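# Hang the post level and still on the hook

## Task

Put the post onto the hook so it rests there horizontally without swinging, then open the hand and move the arm away from it.

## Robot and tools

Robots: six identical i2rt Big YAM arms, arm1 to arm6. Each has six joints, a right hand with index, middle and ring fingers plus a thumb (sixteen hinges, each driven separately, none coupled) and a wrist camera. The wrist camera views the index knuckle at roughly 45 degrees and is partly blocked by an open hand. Room cameras: cam_high and cam_low. Feet (base_link) in the scene frame, metres: arm1 x=-1.076 y=+0.445 z=+0.824; arm2 x=+0.972 y=+0.416 z=+0.863; arm3 x=+1.495 y=-0.514 z=+0.735; arm4 x=+0.793 y=-0.543 z=+0.796; arm5 x=-0.001 y=-0.509 z=+0.759; arm6 x=-0.748 y=-0.513 z=+0.815. Each foot points along its own +x: arm1 and arm2 are turned about -90 degrees about z (facing -y), arm3 to arm6 about +90 degrees (facing +y). A hand reaches about 1.06 m from the joint 1 axis.

Frames: one shared scene frame, origin on the floor, +z up, metres, quaternions written w,x,y,z. The hand point moves with the palm. Its axes: +z runs along straight fingers toward the tips, +x crosses the palm away from the thumb, +y comes out of the palm face (palm surface at y = -0.062). A mast carrying the camera sticks out on the palm side near the wrist and can bump things.

move: optional keys arm1 to arm6, each a separate object for that arm, plus cameras. An arm left out gets nothing new and may still be driving toward an old target. Inside one arm's object:
- joints: a dictionary of absolute targets by name. joint1_rad -2.879 to 2.879 (turns about the foot, positive counter-clockwise from above, 0 means unfolded along the foot's +x). joint2_rad 0 to 3.141 (shoulder, 0 means upper arm back, positive lifts it up then forward). joint3_rad 0 to 3.019 (elbow, 0 folded, positive opens). joint4_rad -1.692 to 1.57 (hand pitch, positive raises the fingers). joint5_rad -1.57 to 1.57 (sideways swing, positive to the arm's right). joint6_rad -2.094 to 2.094 (roll, positive clockwise seen from behind the hand). All in radians. Hand keys (hand_index_mcp and so on, sixteen of them) take -1 to 1, interpolated between each hinge's two stops. Moving toward -1 curls a finger. Straight is roughly mcp +0.75, pip +0.58, dip +0.70, abd 0.00, thumb_cmc +0.71, thumb_axl +0.68, thumb_mcp +0.23, thumb_ipl +0.17. hand_current_limit (-1 to 1, mapped to 0 to 550 mA, starts at +0.4) and hand_speed (-0.96 to 1, a fraction of 8.5 rad/s, starts at -0.6) are settings that apply to all hinges.
- target: a single list of seven numbers [x, y, z, qw, qx, qy, qz], an absolute hand pose in the scene frame, same format as the hand line. The hand follows a straight path toward it from hand_target. When target is present, joints may hold only hand keys.
- speed: top path speed in m/s, 0.002 to 0.5, default 0.25. Turning is capped at twice this value in rad/s. Only allowed together with target.
- min_time_s: 0.1 to 8 s, a minimum duration for that arm's joint moves.
Each path runs 0.5 to 10 s. All hand paths in one action finish at the same moment. An action never exceeds 15 s. Paths do not steer around obstacles or other arms. Expect hands to lag, drift and finish a centimetre or more off target.

cameras: a list of names, ["all"], or []. If left out, an empty move shows every camera, otherwise none. A move with no action reports every state and the scene number.

wait: seconds 0 to 10, plus cameras. Sends no commands.
zoom_image: camera name and region [x0, y0, x1, y1] in pixels (origin top-left, at most 504 by 504). Works only on a camera in the latest images.
finished_scene: scene number (1 to 3). Ends the scene permanently, so the post has to stay hung with no help from the robot.

Reading results: the move line gives each commanded arm as done or its worst status. joint_status and hand_status values are off_target (stopped short and may still push), time_out (the joint holds a nearby target and keeps pushing; sending its reported position relieves this), not_followed (a safety check held back joint targets; pose unreachable when a target caused it), and limit_stop_at_motor_heat. on_its_own lists motion you did not command; its held at value is a target, not a measurement. Arms shown as last shown were not in the action. hand is the measured pose and hand_target the pose the held joint targets would give. Joint velocities are in rad/s, and within noise means the arm is still. Torques are in N m, positive toward larger joint values. hand_state gives one word per hinge: moving, goal, blocked (pressing on something) or overload (shut down). Motor currents are in mA, positive toward -1. MOTOR HOT and OVER-TEMPERATURE FAULT lines warn that the arm is about to drop or already has.

Cautions: do not let two robots press together, and never close one hand on another robot's fingers. Keep the post and everything else inside the work area and off the floor. Do not drop the post from any height, release it while it is moving, or strike fixed objects. Avoid long pushes and outstretched holds, since they overheat motors. A hinge held at 495 mA or more for 5 s switches off for 10 s. A refused call cancels the remaining move, wait and finished_scene calls in that reply. The simulation keeps running while you think.

Each tool is called after "Emit:" as name(argument=value, ...) on one line, values as JSON.

## Session

Emit:
move(cameras=["cam_low", "cam_high", "arm5_cam_wrist"])

Emit:
zoom_image(camera="cam_low", region=[200, 200, 450, 340])

Emit:
zoom_image(camera="cam_low", region=[400, 200, 650, 340])

Scene clock: 0.00 s.
Joint torques (N m): no reading
Heat: arm1: hottest joint2_rad 32 °C; arm2: hottest joint2_rad 26 °C; arm3: hottest joint2_rad 23 °C; arm4: hottest joint2_rad 29 °C; arm5: hottest joint3_rad 26 °C; arm6: hottest joint3_rad 25 °C.
Joint velocities: within noise
arm1.joint_positions: joint1_rad=-0.200 joint2_rad=+0.576 joint3_rad=+1.420 joint4_rad=-1.246 joint5_rad=+0.038 joint6_rad=+1.118 hand_index_mcp=+0.753 hand_index_abd=+0.000 hand_index_pip=+0.577 hand_index_dip=+0.696 hand_middle_mcp=+0.753 hand_middle_abd=+0.000 hand_middle_pip=+0.577 hand_middle_dip=+0.696 hand_ring_mcp=+0.753 hand_ring_abd=+0.000 hand_ring_pip=+0.577 hand_ring_dip=+0.696 hand_thumb_cmc=+0.714 hand_thumb_axl=+0.677 hand_thumb_mcp=+0.226 hand_thumb_ipl=+0.168 hand_current_limit=+0.400 hand_speed=-0.600
arm1.joint_status: not commanded
arm1.hand_state: goal,goal,goal,goal,goal,goal,goal,goal,goal,goal,goal,goal,goal,goal,goal,goal
arm1.index_mcp_current_ma: 0
arm1.index_abd_current_ma: 0
arm1.index_pip_current_ma: 0
arm1.index_dip_current_ma: 0
arm1.middle_mcp_current_ma: 0
arm1.middle_abd_current_ma: 0
arm1.middle_pip_current_ma: 0
arm1.middle_dip_current_ma: 0
arm1.ring_mcp_current_ma: 0
arm1.ring_abd_current_ma: 0
arm1.ring_pip_current_ma: 0
arm1.ring_dip_current_ma: 0
arm1.thumb_cmc_current_ma: 0
arm1.thumb_axl_current_ma: 0
arm1.thumb_mcp_current_ma: 0
arm1.thumb_ipl_current_ma: 0
arm1.hand_goal_index_mcp: 0.754
arm1.hand_goal_index_abd: 0.000
arm1.hand_goal_index_pip: 0.576
arm1.hand_goal_index_dip: 0.696
arm1.hand_goal_middle_mcp: 0.754
arm1.hand_goal_middle_abd: 0.000
arm1.hand_goal_middle_pip: 0.576
arm1.hand_goal_middle_dip: 0.696
arm1.hand_goal_ring_mcp: 0.754
arm1.hand_goal_ring_abd: 0.000
arm1.hand_goal_ring_pip: 0.576
arm1.hand_goal_ring_dip: 0.696
arm1.hand_goal_thumb_cmc: 0.714
arm1.hand_goal_thumb_axl: 0.678
arm1.hand_goal_thumb_mcp: 0.226
arm1.hand_goal_thumb_ipl: 0.168
arm1.hand: x=-1.2118 y=+0.2399 z=+1.4231 quat_wxyz=(+0.497, +0.659, -0.510, +0.244) (m; scene frame)
arm1.hand_target: x=-1.2113 y=+0.2436 z=+1.4334 quat_wxyz=(+0.505, +0.653, -0.506, +0.248) (m; scene frame)
arm1.hand_status: not commanded
arm2.joint_positions: joint1_rad=+0.594 joint2_rad=+0.623 joint3_rad=+1.444 joint4_rad=-1.182 joint5_rad=+0.079 joint6_rad=+1.086 hand_index_mcp=+0.753 hand_index_abd=+0.000 hand_index_pip=+0.577 hand_index_dip=+0.696 hand_middle_mcp=+0.753 hand_middle_abd=+0.000 hand_middle_pip=+0.577 hand_middle_dip=+0.696 hand_ring_mcp=+0.753 hand_ring_abd=+0.000 hand_ring_pip=+0.577 hand_ring_dip=+0.696 hand_thumb_cmc=+0.714 hand_thumb_axl=+0.677 hand_thumb_mcp=+0.226 hand_thumb_ipl=+0.168 hand_current_limit=+0.400 hand_speed=-0.600
arm2.joint_status: not commanded
arm2.hand_state: goal,goal,goal,goal,goal,goal,goal,goal,goal,goal,goal,goal,goal,goal,goal,goal
arm2.index_mcp_current_ma: 0
arm2.index_abd_current_ma: 0
arm2.index_pip_current_ma: 0
arm2.index_dip_current_ma: 0
arm2.middle_mcp_current_ma: 0
arm2.middle_abd_current_ma: 0
arm2.middle_pip_current_ma: 0
arm2.middle_dip_current_ma: 0
arm2.ring_mcp_current_ma: 0
arm2.ring_abd_current_ma: 0
arm2.ring_pip_current_ma: 0
arm2.ring_dip_current_ma: 0
arm2.thumb_cmc_current_ma: 0
arm2.thumb_axl_current_ma: 0
arm2.thumb_mcp_current_ma: 0
arm2.thumb_ipl_current_ma: 0
arm2.hand_goal_index_mcp: 0.754
arm2.hand_goal_index_abd: 0.000
arm2.hand_goal_index_pip: 0.576
arm2.hand_goal_index_dip: 0.696
arm2.hand_goal_middle_mcp: 0.754
arm2.hand_goal_middle_abd: 0.000
arm2.hand_goal_middle_pip: 0.576
arm2.hand_goal_middle_dip: 0.696
arm2.hand_goal_ring_mcp: 0.754
arm2.hand_goal_ring_abd: 0.000
arm2.hand_goal_ring_pip: 0.576
arm2.hand_goal_ring_dip: 0.696
arm2.hand_goal_thumb_cmc: 0.714
arm2.hand_goal_thumb_axl: 0.678
arm2.hand_goal_thumb_mcp: 0.226
arm2.hand_goal_thumb_ipl: 0.168
arm2.hand: x=+1.0090 y=+0.1520 z=+1.4815 quat_wxyz=(+0.417, +0.784, -0.251, +0.386) (m; scene frame)
arm2.hand_target: x=+1.0068 y=+0.1558 z=+1.4939 quat_wxyz=(+0.425, +0.776, -0.249, +0.395) (m; scene frame)
arm2.hand_status: not commanded
arm3.joint_positions: joint1_rad=-0.038 joint2_rad=+0.527 joint3_rad=+1.369 joint4_rad=-1.221 joint5_rad=+0.061 joint6_rad=+1.083 hand_index_mcp=+0.753 hand_index_abd=+0.000 hand_index_pip=+0.577 hand_index_dip=+0.696 hand_middle_mcp=+0.753 hand_middle_abd=+0.000 hand_middle_pip=+0.577 hand_middle_dip=+0.696 hand_ring_mcp=+0.753 hand_ring_abd=+0.000 hand_ring_pip=+0.577 hand_ring_dip=+0.696 hand_thumb_cmc=+0.714 hand_thumb_axl=+0.677 hand_thumb_mcp=+0.226 hand_thumb_ipl=+0.168 hand_current_limit=+0.400 hand_speed=-0.600
arm3.joint_status: not commanded
arm3.hand_state: goal,goal,goal,goal,goal,goal,goal,goal,goal,goal,goal,goal,goal,goal,goal,goal
arm3.index_mcp_current_ma: 0
arm3.index_abd_current_ma: 0
arm3.index_pip_current_ma: 0
arm3.index_dip_current_ma: 0
arm3.middle_mcp_current_ma: 0
arm3.middle_abd_current_ma: 0
arm3.middle_pip_current_ma: 0
arm3.middle_dip_current_ma: 0
arm3.ring_mcp_current_ma: 0
arm3.ring_abd_current_ma: 0
arm3.ring_pip_current_ma: 0
arm3.ring_dip_current_ma: 0
arm3.thumb_cmc_current_ma: 0
arm3.thumb_axl_current_ma: 0
arm3.thumb_mcp_current_ma: 0
arm3.thumb_ipl_current_ma: 0
arm3.hand_goal_index_mcp: 0.754
arm3.hand_goal_index_abd: 0.000
arm3.hand_goal_index_pip: 0.576
arm3.hand_goal_index_dip: 0.696
arm3.hand_goal_middle_mcp: 0.754
arm3.hand_goal_middle_abd: 0.000
arm3.hand_goal_middle_pip: 0.576
arm3.hand_goal_middle_dip: 0.696
arm3.hand_goal_ring_mcp: 0.754
arm3.hand_goal_ring_abd: 0.000
arm3.hand_goal_ring_pip: 0.576
arm3.hand_goal_ring_dip: 0.696
arm3.hand_goal_thumb_cmc: 0.714
arm3.hand_goal_thumb_axl: 0.678
arm3.hand_goal_thumb_mcp: 0.226
arm3.hand_goal_thumb_ipl: 0.168
arm3.hand: x=+1.5867 y=-0.2936 z=+1.3273 quat_wxyz=(-0.290, +0.421, +0.712, +0.481) (m; scene frame)
arm3.hand_target: x=+1.5872 y=-0.2980 z=+1.3401 quat_wxyz=(-0.297, +0.417, +0.705, +0.491) (m; scene frame)
arm3.hand_status: not commanded
arm4.joint_positions: joint1_rad=-0.106 joint2_rad=+0.600 joint3_rad=+1.324 joint4_rad=-1.199 joint5_rad=-0.096 joint6_rad=+1.151 hand_index_mcp=+0.753 hand_index_abd=+0.000 hand_index_pip=+0.577 hand_index_dip=+0.696 hand_middle_mcp=+0.753 hand_middle_abd=+0.000 hand_middle_pip=+0.577 hand_middle_dip=+0.696 hand_ring_mcp=+0.753 hand_ring_abd=+0.000 hand_ring_pip=+0.577 hand_ring_dip=+0.696 hand_thumb_cmc=+0.714 hand_thumb_axl=+0.677 hand_thumb_mcp=+0.226 hand_thumb_ipl=+0.168 hand_current_limit=+0.400 hand_speed=-0.600
arm4.joint_status: not commanded
arm4.hand_state: goal,goal,goal,goal,goal,goal,goal,goal,goal,goal,goal,goal,goal,goal,goal,goal
arm4.index_mcp_current_ma: 0
arm4.index_abd_current_ma: 0
arm4.index_pip_current_ma: 0
arm4.index_dip_current_ma: 0
arm4.middle_mcp_current_ma: 0
arm4.middle_abd_current_ma: 0
arm4.middle_pip_current_ma: 0
arm4.middle_dip_current_ma: 0
arm4.ring_mcp_current_ma: 0
arm4.ring_abd_current_ma: 0
arm4.ring_pip_current_ma: 0
arm4.ring_dip_current_ma: 0
arm4.thumb_cmc_current_ma: 0
arm4.thumb_axl_current_ma: 0
arm4.thumb_mcp_current_ma: 0
arm4.thumb_ipl_current_ma: 0
arm4.hand_goal_index_mcp: 0.754
arm4.hand_goal_index_abd: 0.000
arm4.hand_goal_index_pip: 0.576
arm4.hand_goal_index_dip: 0.696
arm4.hand_goal_middle_mcp: 0.754
arm4.hand_goal_middle_abd: 0.000
arm4.hand_goal_middle_pip: 0.576
arm4.hand_goal_middle_dip: 0.696
arm4.hand_goal_ring_mcp: 0.754
arm4.hand_goal_ring_abd: 0.000
arm4.hand_goal_ring_pip: 0.576
arm4.hand_goal_ring_dip: 0.696
arm4.hand_goal_thumb_cmc: 0.714
arm4.hand_goal_thumb_axl: 0.678
arm4.hand_goal_thumb_mcp: 0.226
arm4.hand_goal_thumb_ipl: 0.168
arm4.hand: x=+0.8983 y=-0.2834 z=+1.3433 quat_wxyz=(-0.279, +0.498, +0.696, +0.436) (m; scene frame)
arm4.hand_target: x=+0.8977 y=-0.2863 z=+1.3538 quat_wxyz=(-0.283, +0.494, +0.692, +0.444) (m; scene frame)
arm4.hand_status: not commanded
arm5.joint_positions: joint1_rad=-0.129 joint2_rad=+0.618 joint3_rad=+1.383 joint4_rad=-1.197 joint5_rad=-0.094 joint6_rad=+1.040 hand_index_mcp=+0.753 hand_index_abd=+0.000 hand_index_pip=+0.577 hand_index_dip=+0.696 hand_middle_mcp=+0.753 hand_middle_abd=+0.000 hand_middle_pip=+0.577 hand_middle_dip=+0.696 hand_ring_mcp=+0.753 hand_ring_abd=+0.000 hand_ring_pip=+0.577 hand_ring_dip=+0.696 hand_thumb_cmc=+0.714 hand_thumb_axl=+0.677 hand_thumb_mcp=+0.226 hand_thumb_ipl=+0.168 hand_current_limit=+0.400 hand_speed=-0.600
arm5.joint_status: not commanded
arm5.hand_state: goal,goal,goal,goal,goal,goal,goal,goal,goal,goal,goal,goal,goal,goal,goal,goal
arm5.index_mcp_current_ma: 0
arm5.index_abd_current_ma: 0
arm5.index_pip_current_ma: 0
arm5.index_dip_current_ma: 0
arm5.middle_mcp_current_ma: 0
arm5.middle_abd_current_ma: 0
arm5.middle_pip_current_ma: 0
arm5.middle_dip_current_ma: 0
arm5.ring_mcp_current_ma: 0
arm5.ring_abd_current_ma: 0
arm5.ring_pip_current_ma: 0
arm5.ring_dip_current_ma: 0
arm5.thumb_cmc_current_ma: 0
arm5.thumb_axl_current_ma: 0
arm5.thumb_mcp_current_ma: 0
arm5.thumb_ipl_current_ma: 0
arm5.hand_goal_index_mcp: 0.754
arm5.hand_goal_index_abd: 0.000
arm5.hand_goal_index_pip: 0.576
arm5.hand_goal_index_dip: 0.696
arm5.hand_goal_middle_mcp: 0.754
arm5.hand_goal_middle_abd: 0.000
arm5.hand_goal_middle_pip: 0.576
arm5.hand_goal_middle_dip: 0.696
arm5.hand_goal_ring_mcp: 0.754
arm5.hand_goal_ring_abd: 0.000
arm5.hand_goal_ring_pip: 0.576
arm5.hand_goal_ring_dip: 0.696
arm5.hand_goal_thumb_cmc: 0.714
arm5.hand_goal_thumb_axl: 0.678
arm5.hand_goal_thumb_mcp: 0.226
arm5.hand_goal_thumb_ipl: 0.168
arm5.hand: x=+0.1243 y=-0.2617 z=+1.3437 quat_wxyz=(-0.251, +0.475, +0.695, +0.479) (m; scene frame)
arm5.hand_target: x=+0.1235 y=-0.2653 z=+1.3554 quat_wxyz=(-0.255, +0.470, +0.689, +0.489) (m; scene frame)
arm5.hand_status: not commanded
arm6.joint_positions: joint1_rad=-0.689 joint2_rad=+0.579 joint3_rad=+1.370 joint4_rad=-1.192 joint5_rad=+0.119 joint6_rad=+1.139 hand_index_mcp=+0.753 hand_index_abd=+0.000 hand_index_pip=+0.577 hand_index_dip=+0.696 hand_middle_mcp=+0.753 hand_middle_abd=+0.000 hand_middle_pip=+0.577 hand_middle_dip=+0.696 hand_ring_mcp=+0.753 hand_ring_abd=+0.000 hand_ring_pip=+0.577 hand_ring_dip=+0.696 hand_thumb_cmc=+0.714 hand_thumb_axl=+0.677 hand_thumb_mcp=+0.226 hand_thumb_ipl=+0.168 hand_current_limit=+0.400 hand_speed=-0.600
arm6.joint_status: not commanded
arm6.hand_state: goal,goal,goal,goal,goal,goal,goal,goal,goal,goal,goal,goal,goal,goal,goal,goal
arm6.index_mcp_current_ma: 0
arm6.index_abd_current_ma: 0
arm6.index_pip_current_ma: 0
arm6.index_dip_current_ma: 0
arm6.middle_mcp_current_ma: 0
arm6.middle_abd_current_ma: 0
arm6.middle_pip_current_ma: 0
arm6.middle_dip_current_ma: 0
arm6.ring_mcp_current_ma: 0
arm6.ring_abd_current_ma: 0
arm6.ring_pip_current_ma: 0
arm6.ring_dip_current_ma: 0
arm6.thumb_cmc_current_ma: 0
arm6.thumb_axl_current_ma: 0
arm6.thumb_mcp_current_ma: 0
arm6.thumb_ipl_current_ma: 0
arm6.hand_goal_index_mcp: 0.754
arm6.hand_goal_index_abd: 0.000
arm6.hand_goal_index_pip: 0.576
arm6.hand_goal_index_dip: 0.696
arm6.hand_goal_middle_mcp: 0.754
arm6.hand_goal_middle_abd: 0.000
arm6.hand_goal_middle_pip: 0.576
arm6.hand_goal_middle_dip: 0.696
arm6.hand_goal_ring_mcp: 0.754
arm6.hand_goal_ring_abd: 0.000
arm6.hand_goal_ring_pip: 0.576
arm6.hand_goal_ring_dip: 0.696
arm6.hand_goal_thumb_cmc: 0.714
arm6.hand_goal_thumb_axl: 0.678
arm6.hand_goal_thumb_mcp: 0.226
arm6.hand_goal_thumb_ipl: 0.168
arm6.hand: x=-0.5297 y=-0.3847 z=+1.4046 quat_wxyz=(-0.097, +0.657, +0.508, +0.548) (m; scene frame)
arm6.hand_target: x=-0.5320 y=-0.3881 z=+1.4190 quat_wxyz=(-0.101, +0.651, +0.502, +0.561) (m; scene frame)
arm6.hand_status: not commanded
pictures: arm5_cam_wrist, cam_high, cam_low

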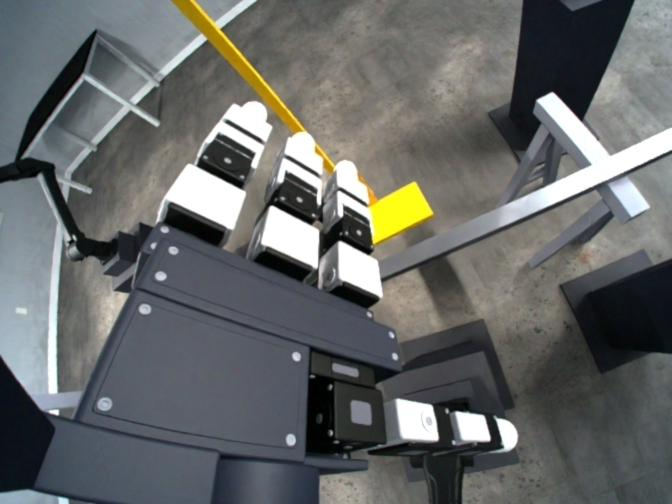

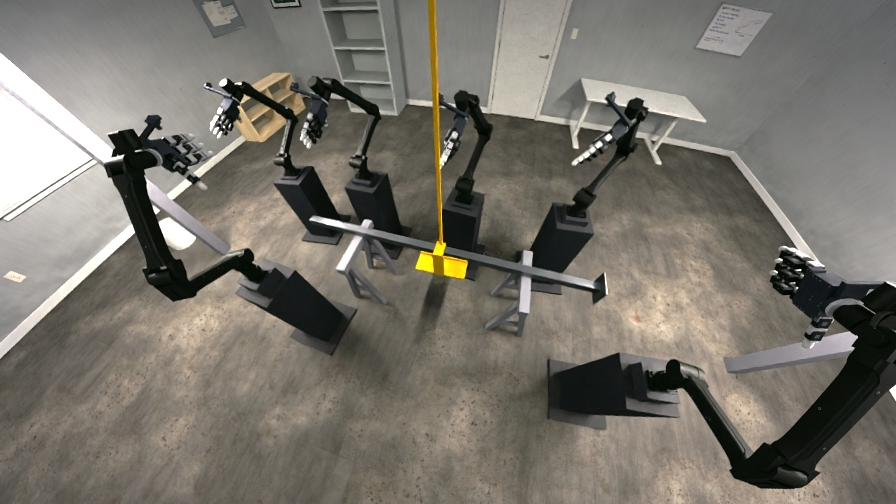

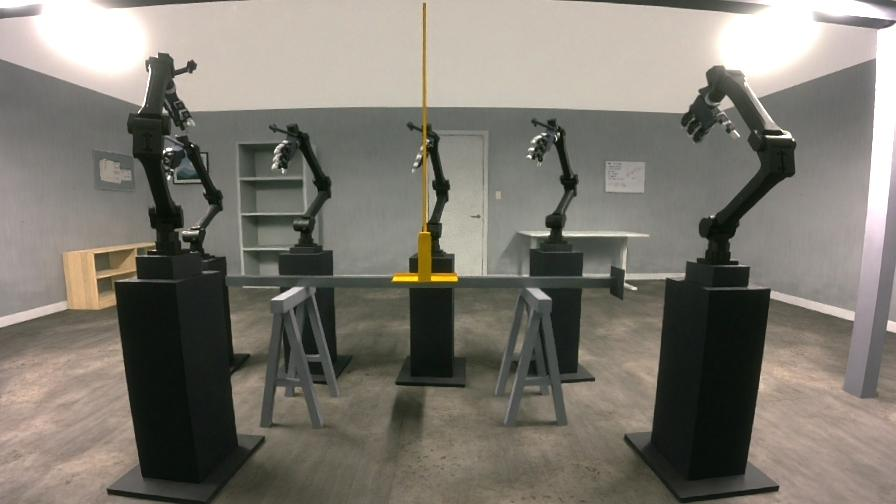

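Scaled by 2.016.

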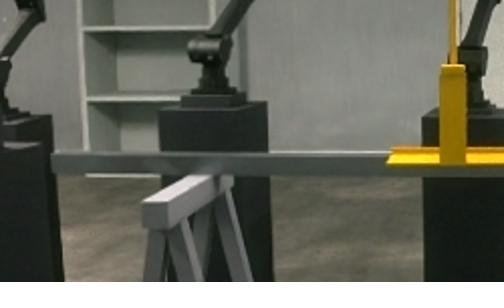

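Scaled by 2.016.

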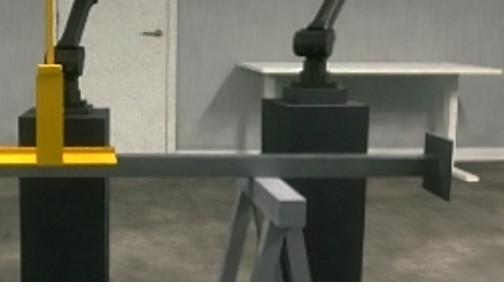

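Emit:
move(arm1={"joints": {"joint1_rad": 0.534, "joint6_rad": 0.568, "hand_thumb_cmc": -0.57}, "min_time_s": 2}, arm3={"joints": {"joint1_rad": 1.0755, "joint6_rad": 1.18, "joint5_rad": 0, "hand_thumb_cmc": -0.57}, "min_time_s": 2}, arm4={"joints": {"joint1_rad": 1.077, "joint6_rad": 1.029, "joint5_rad": 0, "hand_thumb_cmc": -0.57}, "min_time_s": 2}, arm6={"joints": {"joint1_rad": -1.049, "joint6_rad": -0.957, "joint5_rad": 0, "hand_thumb_cmc": -0.57}, "min_time_s": 2}, arm5={"joints": {"joint1_rad": 0.629, "joint2_rad": 0.64, "joint3_rad": 1.4, "joint4_rad": -1.225, "joint5_rad": 0.031, "joint6_rad": 1.093}, "min_time_s": 2}, cameras=[])

Emit:
move(arm1={"joints": {"joint2_rad": 2.003, "joint3_rad": 1.604, "joint4_rad": -1.19, "joint5_rad": 0}, "min_time_s": 4}, arm3={"joints": {"joint2_rad": 2.37, "joint3_rad": 2.34, "joint4_rad": -1.54}, "min_time_s": 4}, arm4={"joints": {"joint2_rad": 2.016, "joint3_rad": 1.66, "joint4_rad": -1.205}, "min_time_s": 4}, arm6={"joints": {"joint2_rad": 1.79, "joint3_rad": 1.30, "joint4_rad": -1.075}, "min_time_s": 4}, cameras=["arm1_cam_wrist", "arm3_cam_wrist", "arm4_cam_wrist", "arm5_cam_wrist", "arm6_cam_wrist", "cam_high"])

Scene clock: 105.23 s.
Joint torques (N m): arm1=[0.03 2.73 8.05 3.04 0.11 -0.12] | arm2=[1.61 1.85 8.81 2.99 0.1 -0.08] | arm3=[-0.85 2.02 9.52 2.48 0.06 0.13] | arm4=[0.03 1.2 9.72 1.95 0.14 -0.17] | arm5=[-0.21 1.85 9.87 1.29 0.12 0.01] | arm6=[-0.85 2.96 8.75 2.81 -0.11 -0.12]
Heat: arm1: hottest joint2_rad 30 °C; arm2: hottest joint3_rad 27 °C; arm3: hottest joint3_rad 25 °C; arm4: hottest joint3_rad 31 °C; arm5: hottest joint3_rad 33 °C; arm6: hottest joint3_rad 29 °C.
move: arm1 done; arm3 done; arm4 done; arm5 done; arm6 done
Joint velocities: within noise
arm1.joint_positions: joint1_rad=+0.528 joint2_rad=+0.576 joint3_rad=+1.420 joint4_rad=-1.246 joint5_rad=+0.038 joint6_rad=+0.577 hand_index_mcp=+0.759 hand_index_abd=+0.001 hand_index_pip=+0.577 hand_index_dip=+0.696 hand_middle_mcp=+0.759 hand_middle_abd=+0.001 hand_middle_pip=+0.577 hand_middle_dip=+0.696 hand_ring_mcp=+0.759 hand_ring_abd=+0.001 hand_ring_pip=+0.577 hand_ring_dip=+0.696 hand_thumb_cmc=-0.556 hand_thumb_axl=+0.677 hand_thumb_mcp=+0.226 hand_thumb_ipl=+0.168 hand_current_limit=+0.400 hand_speed=-0.600
arm1.joint_status: all done
arm1.hand_state: goal,goal,goal,goal,goal,goal,goal,goal,goal,goal,goal,goal,goal,goal,goal,goal
arm1.index_mcp_current_ma: 1
arm1.index_abd_current_ma: 0
arm1.index_pip_current_ma: 0
arm1.index_dip_current_ma: 0
arm1.middle_mcp_current_ma: 1
arm1.middle_abd_current_ma: 0
arm1.middle_pip_current_ma: 0
arm1.middle_dip_current_ma: 0
arm1.ring_mcp_current_ma: 1
arm1.ring_abd_current_ma: 0
arm1.ring_pip_current_ma: 0
arm1.ring_dip_current_ma: 0
arm1.thumb_cmc_current_ma: 4
arm1.thumb_axl_current_ma: 0
arm1.thumb_mcp_current_ma: 0
arm1.thumb_ipl_current_ma: 0
arm1.hand_goal_index_mcp: 0.754
arm1.hand_goal_index_abd: 0.000
arm1.hand_goal_index_pip: 0.576
arm1.hand_goal_index_dip: 0.696
arm1.hand_goal_middle_mcp: 0.754
arm1.hand_goal_middle_abd: 0.000
arm1.hand_goal_middle_pip: 0.576
arm1.hand_goal_middle_dip: 0.696
arm1.hand_goal_ring_mcp: 0.754
arm1.hand_goal_ring_abd: 0.000
arm1.hand_goal_ring_pip: 0.576
arm1.hand_goal_ring_dip: 0.696
arm1.hand_goal_thumb_cmc: -0.570
arm1.hand_goal_thumb_axl: 0.678
arm1.hand_goal_thumb_mcp: 0.226
arm1.hand_goal_thumb_ipl: 0.168
arm1.hand: x=-1.0143 y=+0.2032 z=+1.4639 quat_wxyz=(+0.475, +0.831, -0.019, +0.289) (m; scene frame)
arm1.hand_target: x=-1.0149 y=+0.2077 z=+1.4751 quat_wxyz=(+0.484, +0.824, -0.013, +0.294) (m; scene frame)
arm1.hand_status: not commanded
arm2: as last shown
arm2.joint_positions: joint1_rad=+0.594 joint2_rad=+0.623 joint3_rad=+1.444 joint4_rad=-1.182 joint5_rad=+0.079 joint6_rad=+1.086 hand_index_mcp=+0.755 hand_index_abd=+0.001 hand_index_pip=+0.577 hand_index_dip=+0.696 hand_middle_mcp=+0.755 hand_middle_abd=+0.001 hand_middle_pip=+0.577 hand_middle_dip=+0.696 hand_ring_mcp=+0.755 hand_ring_abd=+0.001 hand_ring_pip=+0.577 hand_ring_dip=+0.696 hand_thumb_cmc=+0.715 hand_thumb_axl=+0.677 hand_thumb_mcp=+0.226 hand_thumb_ipl=+0.168 hand_current_limit=+0.400 hand_speed=-0.600
arm2.index_mcp_current_ma: 1
arm2.middle_mcp_current_ma: 1
arm2.ring_mcp_current_ma: 1
arm2.thumb_cmc_current_ma: 1
arm3.joint_positions: joint1_rad=+1.072 joint2_rad=+0.527 joint3_rad=+1.369 joint4_rad=-1.221 joint5_rad=+0.001 joint6_rad=+1.166 hand_index_mcp=+0.756 hand_index_abd=+0.001 hand_index_pip=+0.577 hand_index_dip=+0.696 hand_middle_mcp=+0.756 hand_middle_abd=+0.001 hand_middle_pip=+0.577 hand_middle_dip=+0.696 hand_ring_mcp=+0.756 hand_ring_abd=+0.001 hand_ring_pip=+0.577 hand_ring_dip=+0.696 hand_thumb_cmc=-0.553 hand_thumb_axl=+0.677 hand_thumb_mcp=+0.226 hand_thumb_ipl=+0.168 hand_current_limit=+0.400 hand_speed=-0.600
arm3.joint_status: all done
arm3.hand_state: goal,goal,goal,goal,goal,goal,goal,goal,goal,goal,goal,goal,goal,goal,goal,goal
arm3.index_mcp_current_ma: 3
arm3.index_abd_current_ma: 1
arm3.index_pip_current_ma: 1
arm3.index_dip_current_ma: 0
arm3.middle_mcp_current_ma: 3
arm3.middle_abd_current_ma: 1
arm3.middle_pip_current_ma: 1
arm3.middle_dip_current_ma: 0
arm3.ring_mcp_current_ma: 3
arm3.ring_abd_current_ma: 1
arm3.ring_pip_current_ma: 1
arm3.ring_dip_current_ma: 0
arm3.thumb_cmc_current_ma: 42
arm3.thumb_axl_current_ma: -1
arm3.thumb_mcp_current_ma: 0
arm3.thumb_ipl_current_ma: 0
arm3.hand_goal_index_mcp: 0.754
arm3.hand_goal_index_abd: 0.000
arm3.hand_goal_index_pip: 0.576
arm3.hand_goal_index_dip: 0.696
arm3.hand_goal_middle_mcp: 0.754
arm3.hand_goal_middle_abd: 0.000
arm3.hand_goal_middle_pip: 0.576
arm3.hand_goal_middle_dip: 0.696
arm3.hand_goal_ring_mcp: 0.754
arm3.hand_goal_ring_abd: 0.000
arm3.hand_goal_ring_pip: 0.576
arm3.hand_goal_ring_dip: 0.696
arm3.hand_goal_thumb_cmc: -0.570
arm3.hand_goal_thumb_axl: 0.678
arm3.hand_goal_thumb_mcp: 0.226
arm3.hand_goal_thumb_ipl: 0.168
arm3.hand: x=+1.3375 y=-0.3503 z=+1.3227 quat_wxyz=(-0.523, -0.003, +0.823, +0.219) (m; scene frame)
arm3.hand_target: x=+1.3412 y=-0.3526 z=+1.3342 quat_wxyz=(-0.537, +0.001, +0.815, +0.219) (m; scene frame)
arm3.hand_status: not commanded
arm4.joint_positions: joint1_rad=+1.072 joint2_rad=+0.600 joint3_rad=+1.324 joint4_rad=-1.199 joint5_rad=-0.002 joint6_rad=+1.035 hand_index_mcp=+0.756 hand_index_abd=+0.001 hand_index_pip=+0.577 hand_index_dip=+0.696 hand_middle_mcp=+0.756 hand_middle_abd=+0.001 hand_middle_pip=+0.577 hand_middle_dip=+0.696 hand_ring_mcp=+0.756 hand_ring_abd=+0.001 hand_ring_pip=+0.577 hand_ring_dip=+0.696 hand_thumb_cmc=-0.553 hand_thumb_axl=+0.677 hand_thumb_mcp=+0.226 hand_thumb_ipl=+0.168 hand_current_limit=+0.400 hand_speed=-0.600
arm4.joint_status: all done
arm4.hand_state: goal,goal,goal,goal,goal,goal,goal,goal,goal,goal,goal,goal,goal,goal,goal,goal
arm4.index_mcp_current_ma: 1
arm4.index_abd_current_ma: 0
arm4.index_pip_current_ma: 0
arm4.index_dip_current_ma: 0
arm4.middle_mcp_current_ma: 1
arm4.middle_abd_current_ma: 0
arm4.middle_pip_current_ma: 0
arm4.middle_dip_current_ma: 0
arm4.ring_mcp_current_ma: 0
arm4.ring_abd_current_ma: 0
arm4.ring_pip_current_ma: 0
arm4.ring_dip_current_ma: 0
arm4.thumb_cmc_current_ma: 14
arm4.thumb_axl_current_ma: 0
arm4.thumb_mcp_current_ma: 0
arm4.thumb_ipl_current_ma: 0
arm4.hand_goal_index_mcp: 0.754
arm4.hand_goal_index_abd: 0.000
arm4.hand_goal_index_pip: 0.576
arm4.hand_goal_index_dip: 0.696
arm4.hand_goal_middle_mcp: 0.754
arm4.hand_goal_middle_abd: 0.000
arm4.hand_goal_middle_pip: 0.576
arm4.hand_goal_middle_dip: 0.696
arm4.hand_goal_ring_mcp: 0.754
arm4.hand_goal_ring_abd: 0.000
arm4.hand_goal_ring_pip: 0.576
arm4.hand_goal_ring_dip: 0.696
arm4.hand_goal_thumb_cmc: -0.570
arm4.hand_goal_thumb_axl: 0.678
arm4.hand_goal_thumb_mcp: 0.226
arm4.hand_goal_thumb_ipl: 0.168
arm4.hand: x=+0.6051 y=-0.3261 z=+1.3533 quat_wxyz=(-0.443, +0.006, +0.857, +0.263) (m; scene frame)
arm4.hand_target: x=+0.6069 y=-0.3283 z=+1.3644 quat_wxyz=(-0.450, +0.001, +0.851, +0.269) (m; scene frame)
arm4.hand_status: not commanded
arm5.joint_positions: joint1_rad=+0.624 joint2_rad=+0.630 joint3_rad=+1.383 joint4_rad=-1.210 joint5_rad=+0.027 joint6_rad=+1.084 hand_index_mcp=+0.756 hand_index_abd=+0.001 hand_index_pip=+0.577 hand_index_dip=+0.696 hand_middle_mcp=+0.756 hand_middle_abd=+0.001 hand_middle_pip=+0.577 hand_middle_dip=+0.696 hand_ring_mcp=+0.756 hand_ring_abd=+0.001 hand_ring_pip=+0.577 hand_ring_dip=+0.696 hand_thumb_cmc=+0.715 hand_thumb_axl=+0.677 hand_thumb_mcp=+0.226 hand_thumb_ipl=+0.168 hand_current_limit=+0.400 hand_speed=-0.600
arm5.joint_status: all done
arm5.hand_state: goal,goal,goal,goal,goal,goal,goal,goal,goal,goal,goal,goal,goal,goal,goal,goal
arm5.index_mcp_current_ma: 3
arm5.index_abd_current_ma: 1
arm5.index_pip_current_ma: 1
arm5.index_dip_current_ma: 0
arm5.middle_mcp_current_ma: 3
arm5.middle_abd_current_ma: 1
arm5.middle_pip_current_ma: 1
arm5.middle_dip_current_ma: 0
arm5.ring_mcp_current_ma: 3
arm5.ring_abd_current_ma: 1
arm5.ring_pip_current_ma: 1
arm5.ring_dip_current_ma: 0
arm5.thumb_cmc_current_ma: 2
arm5.thumb_axl_current_ma: -1
arm5.thumb_mcp_current_ma: 0
arm5.thumb_ipl_current_ma: 0
arm5.hand_goal_index_mcp: 0.754
arm5.hand_goal_index_abd: 0.000
arm5.hand_goal_index_pip: 0.576
arm5.hand_goal_index_dip: 0.696
arm5.hand_goal_middle_mcp: 0.754
arm5.hand_goal_middle_abd: 0.000
arm5.hand_goal_middle_pip: 0.576
arm5.hand_goal_middle_dip: 0.696
arm5.hand_goal_ring_mcp: 0.754
arm5.hand_goal_ring_abd: 0.000
arm5.hand_goal_ring_pip: 0.576
arm5.hand_goal_ring_dip: 0.696
arm5.hand_goal_thumb_cmc: 0.714
arm5.hand_goal_thumb_axl: 0.678
arm5.hand_goal_thumb_mcp: 0.226
arm5.hand_goal_thumb_ipl: 0.168
arm5.hand: x=-0.0568 y=-0.2367 z=+1.3381 quat_wxyz=(-0.374, +0.237, +0.815, +0.374) (m; scene frame)
arm5.hand_target: x=-0.0573 y=-0.2368 z=+1.3403 quat_wxyz=(-0.373, +0.241, +0.816, +0.370) (m; scene frame)
arm5.hand_status: not commanded
arm6.joint_positions: joint1_rad=-1.033 joint2_rad=+0.579 joint3_rad=+1.370 joint4_rad=-1.192 joint5_rad=+0.003 joint6_rad=-0.945 hand_index_mcp=+0.760 hand_index_abd=+0.000 hand_index_pip=+0.577 hand_index_dip=+0.696 hand_middle_mcp=+0.760 hand_middle_abd=+0.000 hand_middle_pip=+0.577 hand_middle_dip=+0.696 hand_ring_mcp=+0.761 hand_ring_abd=+0.000 hand_ring_pip=+0.577 hand_ring_dip=+0.696 hand_thumb_cmc=-0.574 hand_thumb_axl=+0.677 hand_thumb_mcp=+0.226 hand_thumb_ipl=+0.168 hand_current_limit=+0.400 hand_speed=-0.600
arm6.joint_status: all done
arm6.hand_state: goal,goal,goal,goal,goal,goal,goal,goal,goal,goal,goal,goal,goal,goal,goal,goal
arm6.index_mcp_current_ma: 23
arm6.index_abd_current_ma: -1
arm6.index_pip_current_ma: 2
arm6.index_dip_current_ma: 0
arm6.middle_mcp_current_ma: 22
arm6.middle_abd_current_ma: -1
arm6.middle_pip_current_ma: 2
arm6.middle_dip_current_ma: 0
arm6.ring_mcp_current_ma: 24
arm6.ring_abd_current_ma: -1
arm6.ring_pip_current_ma: 2
arm6.ring_dip_current_ma: 0
arm6.thumb_cmc_current_ma: -12
arm6.thumb_axl_current_ma: -2
arm6.thumb_mcp_current_ma: -1
arm6.thumb_ipl_current_ma: -1
arm6.hand_goal_index_mcp: 0.754
arm6.hand_goal_index_abd: 0.000
arm6.hand_goal_index_pip: 0.576
arm6.hand_goal_index_dip: 0.696
arm6.hand_goal_middle_mcp: 0.754
arm6.hand_goal_middle_abd: 0.000
arm6.hand_goal_middle_pip: 0.576
arm6.hand_goal_middle_dip: 0.696
arm6.hand_goal_ring_mcp: 0.754
arm6.hand_goal_ring_abd: 0.000
arm6.hand_goal_ring_pip: 0.576
arm6.hand_goal_ring_dip: 0.696
arm6.hand_goal_thumb_cmc: -0.570
arm6.hand_goal_thumb_axl: 0.678
arm6.hand_goal_thumb_mcp: 0.226
arm6.hand_goal_thumb_ipl: 0.168
arm6.hand: x=-0.5669 y=-0.3173 z=+1.4492 quat_wxyz=(+0.451, +0.004, +0.832, +0.323) (m; scene frame)
arm6.hand_target: x=-0.5695 y=-0.3226 z=+1.4640 quat_wxyz=(+0.467, +0.005, +0.822, +0.325) (m; scene frame)
arm6.hand_status: not commanded
pictures: none
No camera images: "cameras" was empty.

Scene clock: 109.90 s.
Joint torques (N m): arm1=[0.09 -18.43 9.29 1.03 0.05 -0.04] | arm2=[1.49 1.96 8.83 3 0.1 -0.07] | arm3=[-0.56 -26.81 12.79 -0.44 0.15 0.27] | arm4=[0.26 -20.95 10.71 -0.05 0.18 -0.06] | arm5=[-0.15 1.61 9.87 1.33 0.13 0.01] | arm6=[-0.73 -14.62 7.16 0.95 -0.16 -0.23]
Heat: arm1: hottest joint2_rad 30 °C; arm2: hottest joint3_rad 27 °C; arm3: hottest joint3_rad 26 °C; arm4: hottest joint3_rad 31 °C; arm5: hottest joint3_rad 33 °C; arm6: hottest joint3_rad 29 °C.
move: arm1 done; arm3 done; arm4 done; arm6 done
Joint velocities: within noise
arm1.joint_positions: joint1_rad=+0.528 joint2_rad=+2.000 joint3_rad=+1.567 joint4_rad=-1.200 joint5_rad=+0.002 joint6_rad=+0.577 hand_index_mcp=+0.755 hand_index_abd=+0.001 hand_index_pip=+0.577 hand_index_dip=+0.696 hand_middle_mcp=+0.755 hand_middle_abd=+0.001 hand_middle_pip=+0.577 hand_middle_dip=+0.696 hand_ring_mcp=+0.755 hand_ring_abd=+0.001 hand_ring_pip=+0.577 hand_ring_dip=+0.696 hand_thumb_cmc=-0.568 hand_thumb_axl=+0.677 hand_thumb_mcp=+0.223 hand_thumb_ipl=+0.168 hand_current_limit=+0.400 hand_speed=-0.600
arm1.joint_status: all done
arm1.hand_state: goal,goal,goal,goal,goal,goal,goal,goal,goal,goal,goal,goal,goal,goal,goal,goal
arm1.index_mcp_current_ma: 0
arm1.index_abd_current_ma: 0
arm1.index_pip_current_ma: 0
arm1.index_dip_current_ma: 0
arm1.middle_mcp_current_ma: 0
arm1.middle_abd_current_ma: 0
arm1.middle_pip_current_ma: 0
arm1.middle_dip_current_ma: 0
arm1.ring_mcp_current_ma: 0
arm1.ring_abd_current_ma: 0
arm1.ring_pip_current_ma: 0
arm1.ring_dip_current_ma: 0
arm1.thumb_cmc_current_ma: 0
arm1.thumb_axl_current_ma: 0
arm1.thumb_mcp_current_ma: 0
arm1.thumb_ipl_current_ma: 0
arm1.hand_goal_index_mcp: 0.754
arm1.hand_goal_index_abd: 0.000
arm1.hand_goal_index_pip: 0.576
arm1.hand_goal_index_dip: 0.696
arm1.hand_goal_middle_mcp: 0.754
arm1.hand_goal_middle_abd: 0.000
arm1.hand_goal_middle_pip: 0.576
arm1.hand_goal_middle_dip: 0.696
arm1.hand_goal_ring_mcp: 0.754
arm1.hand_goal_ring_abd: 0.000
arm1.hand_goal_ring_pip: 0.576
arm1.hand_goal_ring_dip: 0.696
arm1.hand_goal_thumb_cmc: -0.570
arm1.hand_goal_thumb_axl: 0.678
arm1.hand_goal_thumb_mcp: 0.226
arm1.hand_goal_thumb_ipl: 0.168
arm1.hand: x=-0.7956 y=-0.1245 z=+0.8658 quat_wxyz=(-0.023, +1.000, -0.007, -0.012) (m; scene frame)
arm1.hand_target: x=-0.7821 y=-0.1371 z=+0.8793 quat_wxyz=(-0.005, +1.000, +0.000, +0.001) (m; scene frame)
arm1.hand_status: not commanded
arm2, arm5: as last shown
arm3.joint_positions: joint1_rad=+1.072 joint2_rad=+2.388 joint3_rad=+2.287 joint4_rad=-1.531 joint5_rad=+0.001 joint6_rad=+1.167 hand_index_mcp=+0.755 hand_index_abd=+0.001 hand_index_pip=+0.577 hand_index_dip=+0.696 hand_middle_mcp=+0.755 hand_middle_abd=+0.001 hand_middle_pip=+0.577 hand_middle_dip=+0.696 hand_ring_mcp=+0.755 hand_ring_abd=+0.001 hand_ring_pip=+0.577 hand_ring_dip=+0.696 hand_thumb_cmc=-0.568 hand_thumb_axl=+0.677 hand_thumb_mcp=+0.223 hand_thumb_ipl=+0.168 hand_current_limit=+0.400 hand_speed=-0.600
arm3.joint_status: all done
arm3.hand_state: goal,goal,goal,goal,goal,goal,goal,goal,goal,goal,goal,goal,goal,goal,goal,goal
arm3.index_mcp_current_ma: 1
arm3.index_abd_current_ma: 1
arm3.index_pip_current_ma: 1
arm3.index_dip_current_ma: 0
arm3.middle_mcp_current_ma: 1
arm3.middle_abd_current_ma: 1
arm3.middle_pip_current_ma: 1
arm3.middle_dip_current_ma: 0
arm3.ring_mcp_current_ma: 1
arm3.ring_abd_current_ma: 1
arm3.ring_pip_current_ma: 1
arm3.ring_dip_current_ma: 0
arm3.thumb_cmc_current_ma: 2
arm3.thumb_axl_current_ma: -1
arm3.thumb_mcp_current_ma: -6
arm3.thumb_ipl_current_ma: 0
arm3.hand_goal_index_mcp: 0.754
arm3.hand_goal_index_abd: 0.000
arm3.hand_goal_index_pip: 0.576
arm3.hand_goal_index_dip: 0.696
arm3.hand_goal_middle_mcp: 0.754
arm3.hand_goal_middle_abd: 0.000
arm3.hand_goal_middle_pip: 0.576
arm3.hand_goal_middle_dip: 0.696
arm3.hand_goal_ring_mcp: 0.754
arm3.hand_goal_ring_abd: 0.000
arm3.hand_goal_ring_pip: 0.576
arm3.hand_goal_ring_dip: 0.696
arm3.hand_goal_thumb_cmc: -0.570
arm3.hand_goal_thumb_axl: 0.678
arm3.hand_goal_thumb_mcp: 0.226
arm3.hand_goal_thumb_ipl: 0.168
arm3.hand: x=+0.8634 y=-0.1560 z=+0.7998 quat_wxyz=(+0.020, -0.005, +1.000, -0.011) (m; scene frame)
arm3.hand_target: x=+0.8514 y=-0.1538 z=+0.8329 quat_wxyz=(-0.009, +0.000, +1.000, +0.001) (m; scene frame)
arm3.hand_status: not commanded
arm4.joint_positions: joint1_rad=+1.072 joint2_rad=+1.996 joint3_rad=+1.622 joint4_rad=-1.199 joint5_rad=-0.001 joint6_rad=+1.035 hand_index_mcp=+0.755 hand_index_abd=+0.001 hand_index_pip=+0.577 hand_index_dip=+0.696 hand_middle_mcp=+0.755 hand_middle_abd=+0.001 hand_middle_pip=+0.577 hand_middle_dip=+0.696 hand_ring_mcp=+0.755 hand_ring_abd=+0.001 hand_ring_pip=+0.577 hand_ring_dip=+0.696 hand_thumb_cmc=-0.568 hand_thumb_axl=+0.677 hand_thumb_mcp=+0.223 hand_thumb_ipl=+0.168 hand_current_limit=+0.400 hand_speed=-0.600
arm4.joint_status: all done
arm4.hand_state: goal,goal,goal,goal,goal,goal,goal,goal,goal,goal,goal,goal,goal,goal,goal,goal
arm4.index_mcp_current_ma: 0
arm4.index_abd_current_ma: 0
arm4.index_pip_current_ma: 0
arm4.index_dip_current_ma: 0
arm4.middle_mcp_current_ma: 0
arm4.middle_abd_current_ma: 0
arm4.middle_pip_current_ma: 0
arm4.middle_dip_current_ma: 0
arm4.ring_mcp_current_ma: 0
arm4.ring_abd_current_ma: 0
arm4.ring_pip_current_ma: 0
arm4.ring_dip_current_ma: 0
arm4.thumb_cmc_current_ma: 1
arm4.thumb_axl_current_ma: 0
arm4.thumb_mcp_current_ma: -1
arm4.thumb_ipl_current_ma: 0
arm4.hand_goal_index_mcp: 0.754
arm4.hand_goal_index_abd: 0.000
arm4.hand_goal_index_pip: 0.576
arm4.hand_goal_index_dip: 0.696
arm4.hand_goal_middle_mcp: 0.754
arm4.hand_goal_middle_abd: 0.000
arm4.hand_goal_middle_pip: 0.576
arm4.hand_goal_middle_dip: 0.696
arm4.hand_goal_ring_mcp: 0.754
arm4.hand_goal_ring_abd: 0.000
arm4.hand_goal_ring_pip: 0.576
arm4.hand_goal_ring_dip: 0.696
arm4.hand_goal_thumb_cmc: -0.570
arm4.hand_goal_thumb_axl: 0.678
arm4.hand_goal_thumb_mcp: 0.226
arm4.hand_goal_thumb_ipl: 0.168
arm4.hand: x=+0.3078 y=-0.1477 z=+0.8476 quat_wxyz=(+0.005, +0.006, +1.000, -0.007) (m; scene frame)
arm4.hand_target: x=+0.2955 y=-0.1435 z=+0.8496 quat_wxyz=(+0.001, +0.000, +1.000, -0.003) (m; scene frame)
arm4.hand_status: not commanded
arm6.joint_positions: joint1_rad=-1.033 joint2_rad=+1.788 joint3_rad=+1.289 joint4_rad=-1.084 joint5_rad=+0.002 joint6_rad=-0.946 hand_index_mcp=+0.755 hand_index_abd=+0.000 hand_index_pip=+0.577 hand_index_dip=+0.696 hand_middle_mcp=+0.755 hand_middle_abd=+0.000 hand_middle_pip=+0.577 hand_middle_dip=+0.696 hand_ring_mcp=+0.755 hand_ring_abd=+0.000 hand_ring_pip=+0.577 hand_ring_dip=+0.696 hand_thumb_cmc=-0.572 hand_thumb_axl=+0.677 hand_thumb_mcp=+0.223 hand_thumb_ipl=+0.168 hand_current_limit=+0.400 hand_speed=-0.600
arm6.joint_status: all done
arm6.hand_state: goal,goal,goal,goal,goal,goal,goal,goal,goal,goal,goal,goal,goal,goal,goal,goal
arm6.index_mcp_current_ma: 3
arm6.index_abd_current_ma: -1
arm6.index_pip_current_ma: 2
arm6.index_dip_current_ma: 0
arm6.middle_mcp_current_ma: 3
arm6.middle_abd_current_ma: -1
arm6.middle_pip_current_ma: 2
arm6.middle_dip_current_ma: 0
arm6.ring_mcp_current_ma: 3
arm6.ring_abd_current_ma: -1
arm6.ring_pip_current_ma: 2
arm6.ring_dip_current_ma: 0
arm6.thumb_cmc_current_ma: -7
arm6.thumb_axl_current_ma: -2
arm6.thumb_mcp_current_ma: -11
arm6.thumb_ipl_current_ma: -1
arm6.hand_goal_index_mcp: 0.754
arm6.hand_goal_index_abd: 0.000
arm6.hand_goal_index_pip: 0.576
arm6.hand_goal_index_dip: 0.696
arm6.hand_goal_middle_mcp: 0.754
arm6.hand_goal_middle_abd: 0.000
arm6.hand_goal_middle_pip: 0.576
arm6.hand_goal_middle_dip: 0.696
arm6.hand_goal_ring_mcp: 0.754
arm6.hand_goal_ring_abd: 0.000
arm6.hand_goal_ring_pip: 0.576
arm6.hand_goal_ring_dip: 0.696
arm6.hand_goal_thumb_cmc: -0.570
arm6.hand_goal_thumb_axl: 0.678
arm6.hand_goal_thumb_mcp: 0.226
arm6.hand_goal_thumb_ipl: 0.168
arm6.hand: x=-0.3156 y=-0.1376 z=+0.8732 quat_wxyz=(-0.002, +0.003, +1.000, -0.002) (m; scene frame)
arm6.hand_target: x=-0.3055 y=-0.1400 z=+0.8772 quat_wxyz=(+0.005, +0.005, +1.000, +0.004) (m; scene frame)
arm6.hand_status: not commanded
pictures: arm1_cam_wrist, arm3_cam_wrist, arm4_cam_wrist, arm5_cam_wrist, arm6_cam_wrist, cam_high

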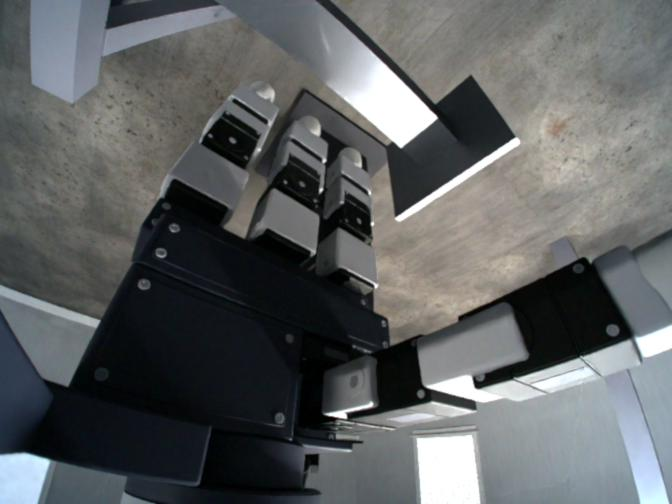

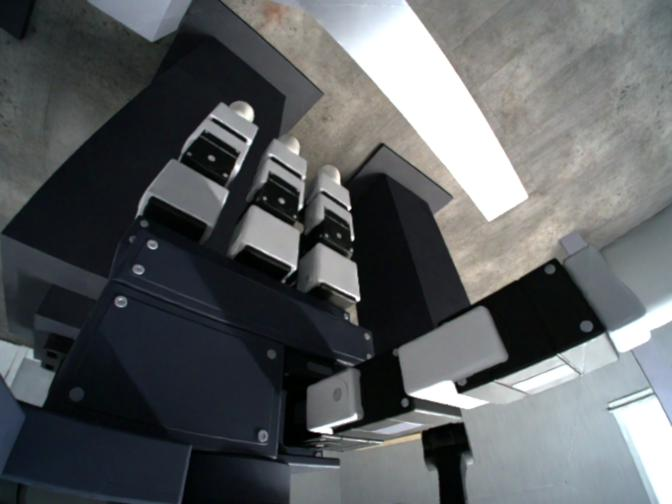

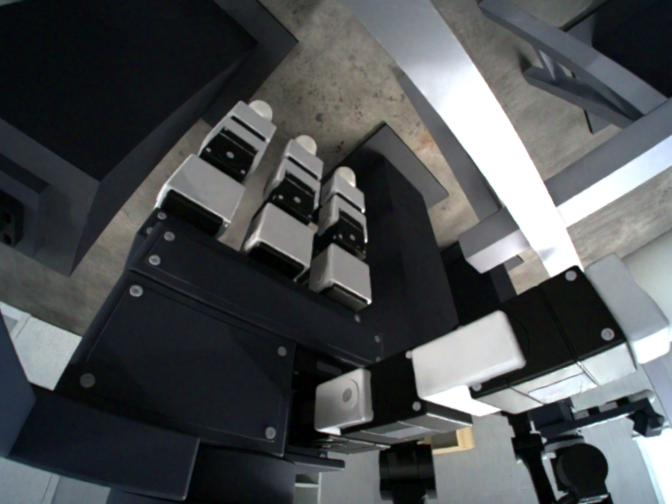

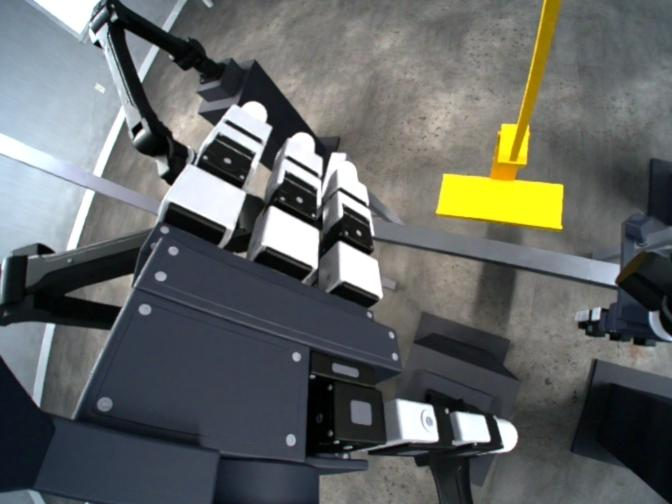

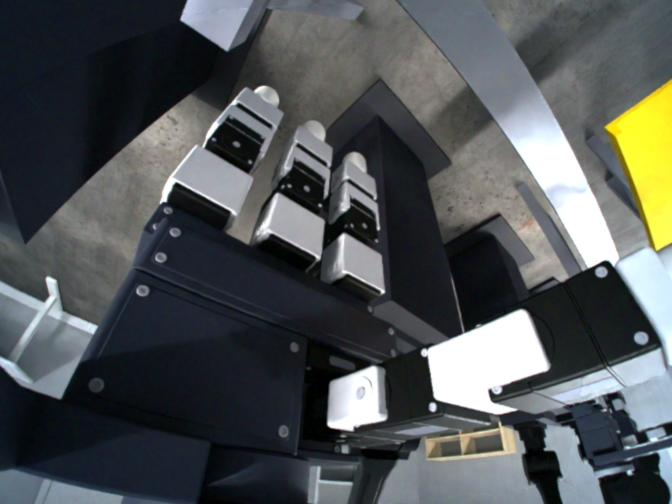

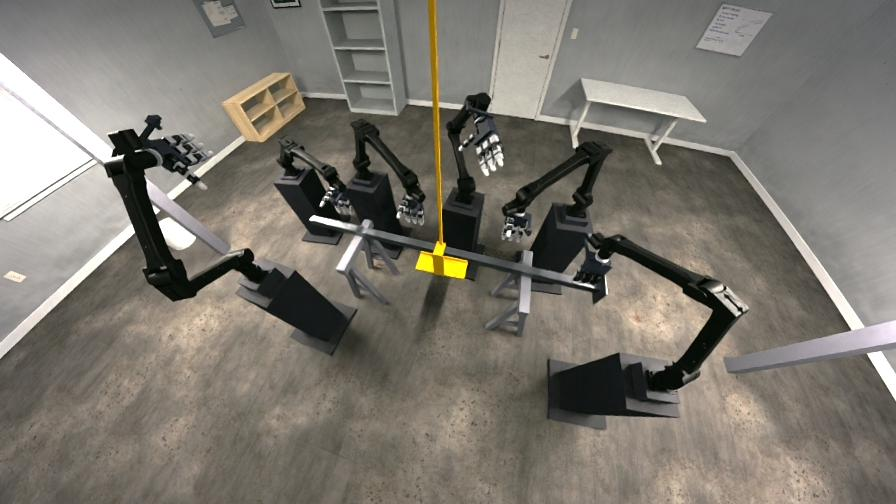

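Emit:
zoom_image(camera="arm5_cam_wrist", region=[360, 100, 640, 310])

Emit:
zoom_image(camera="arm6_cam_wrist", region=[380, 0, 672, 260])

Emit:
zoom_image(camera="arm1_cam_wrist", region=[220, 0, 540, 240])

Emit:
zoom_image(camera="arm3_cam_wrist", region=[280, 0, 600, 240])

Emit:
zoom_image(camera="arm4_cam_wrist", region=[340, 0, 660, 280])

Scaled by 1.800 from the camera's 672x504 image, which has a finer 960x720 frame.

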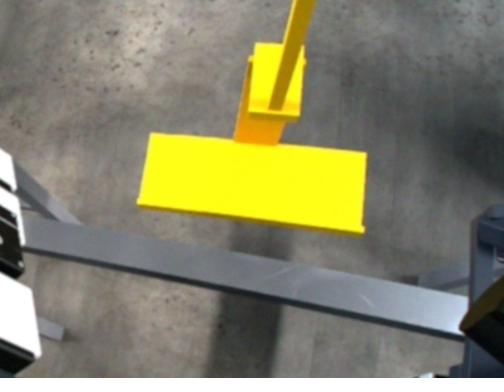

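Scaled by 1.726 from the camera's 672x504 image, which has a finer 960x720 frame.

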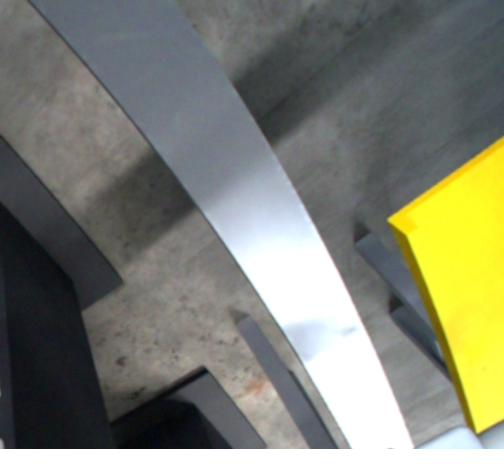

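Scaled by 1.575 from the camera's 672x504 image, which has a finer 960x720 frame.

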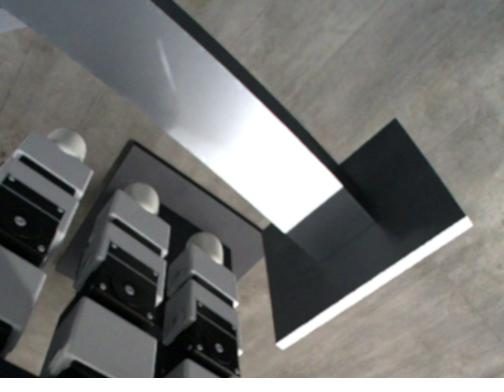

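Scaled by 1.575 from the camera's 672x504 image, which has a finer 960x720 frame.

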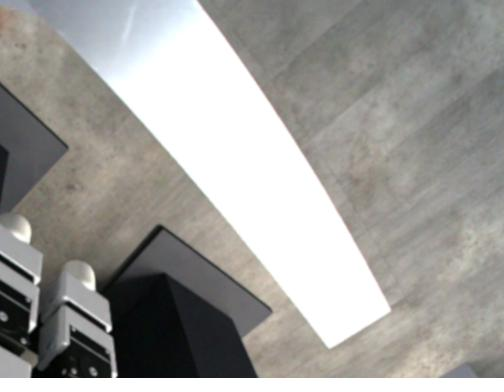

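Scaled by 1.575 from the camera's 672x504 image, which has a finer 960x720 frame.

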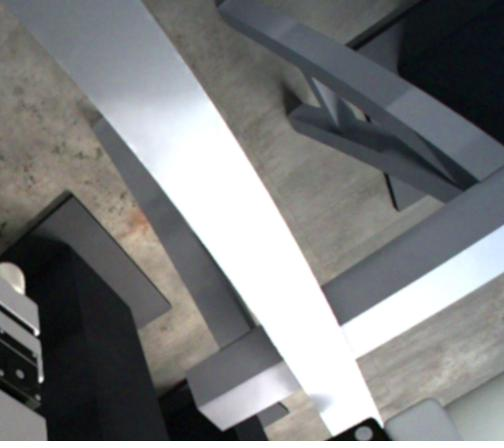

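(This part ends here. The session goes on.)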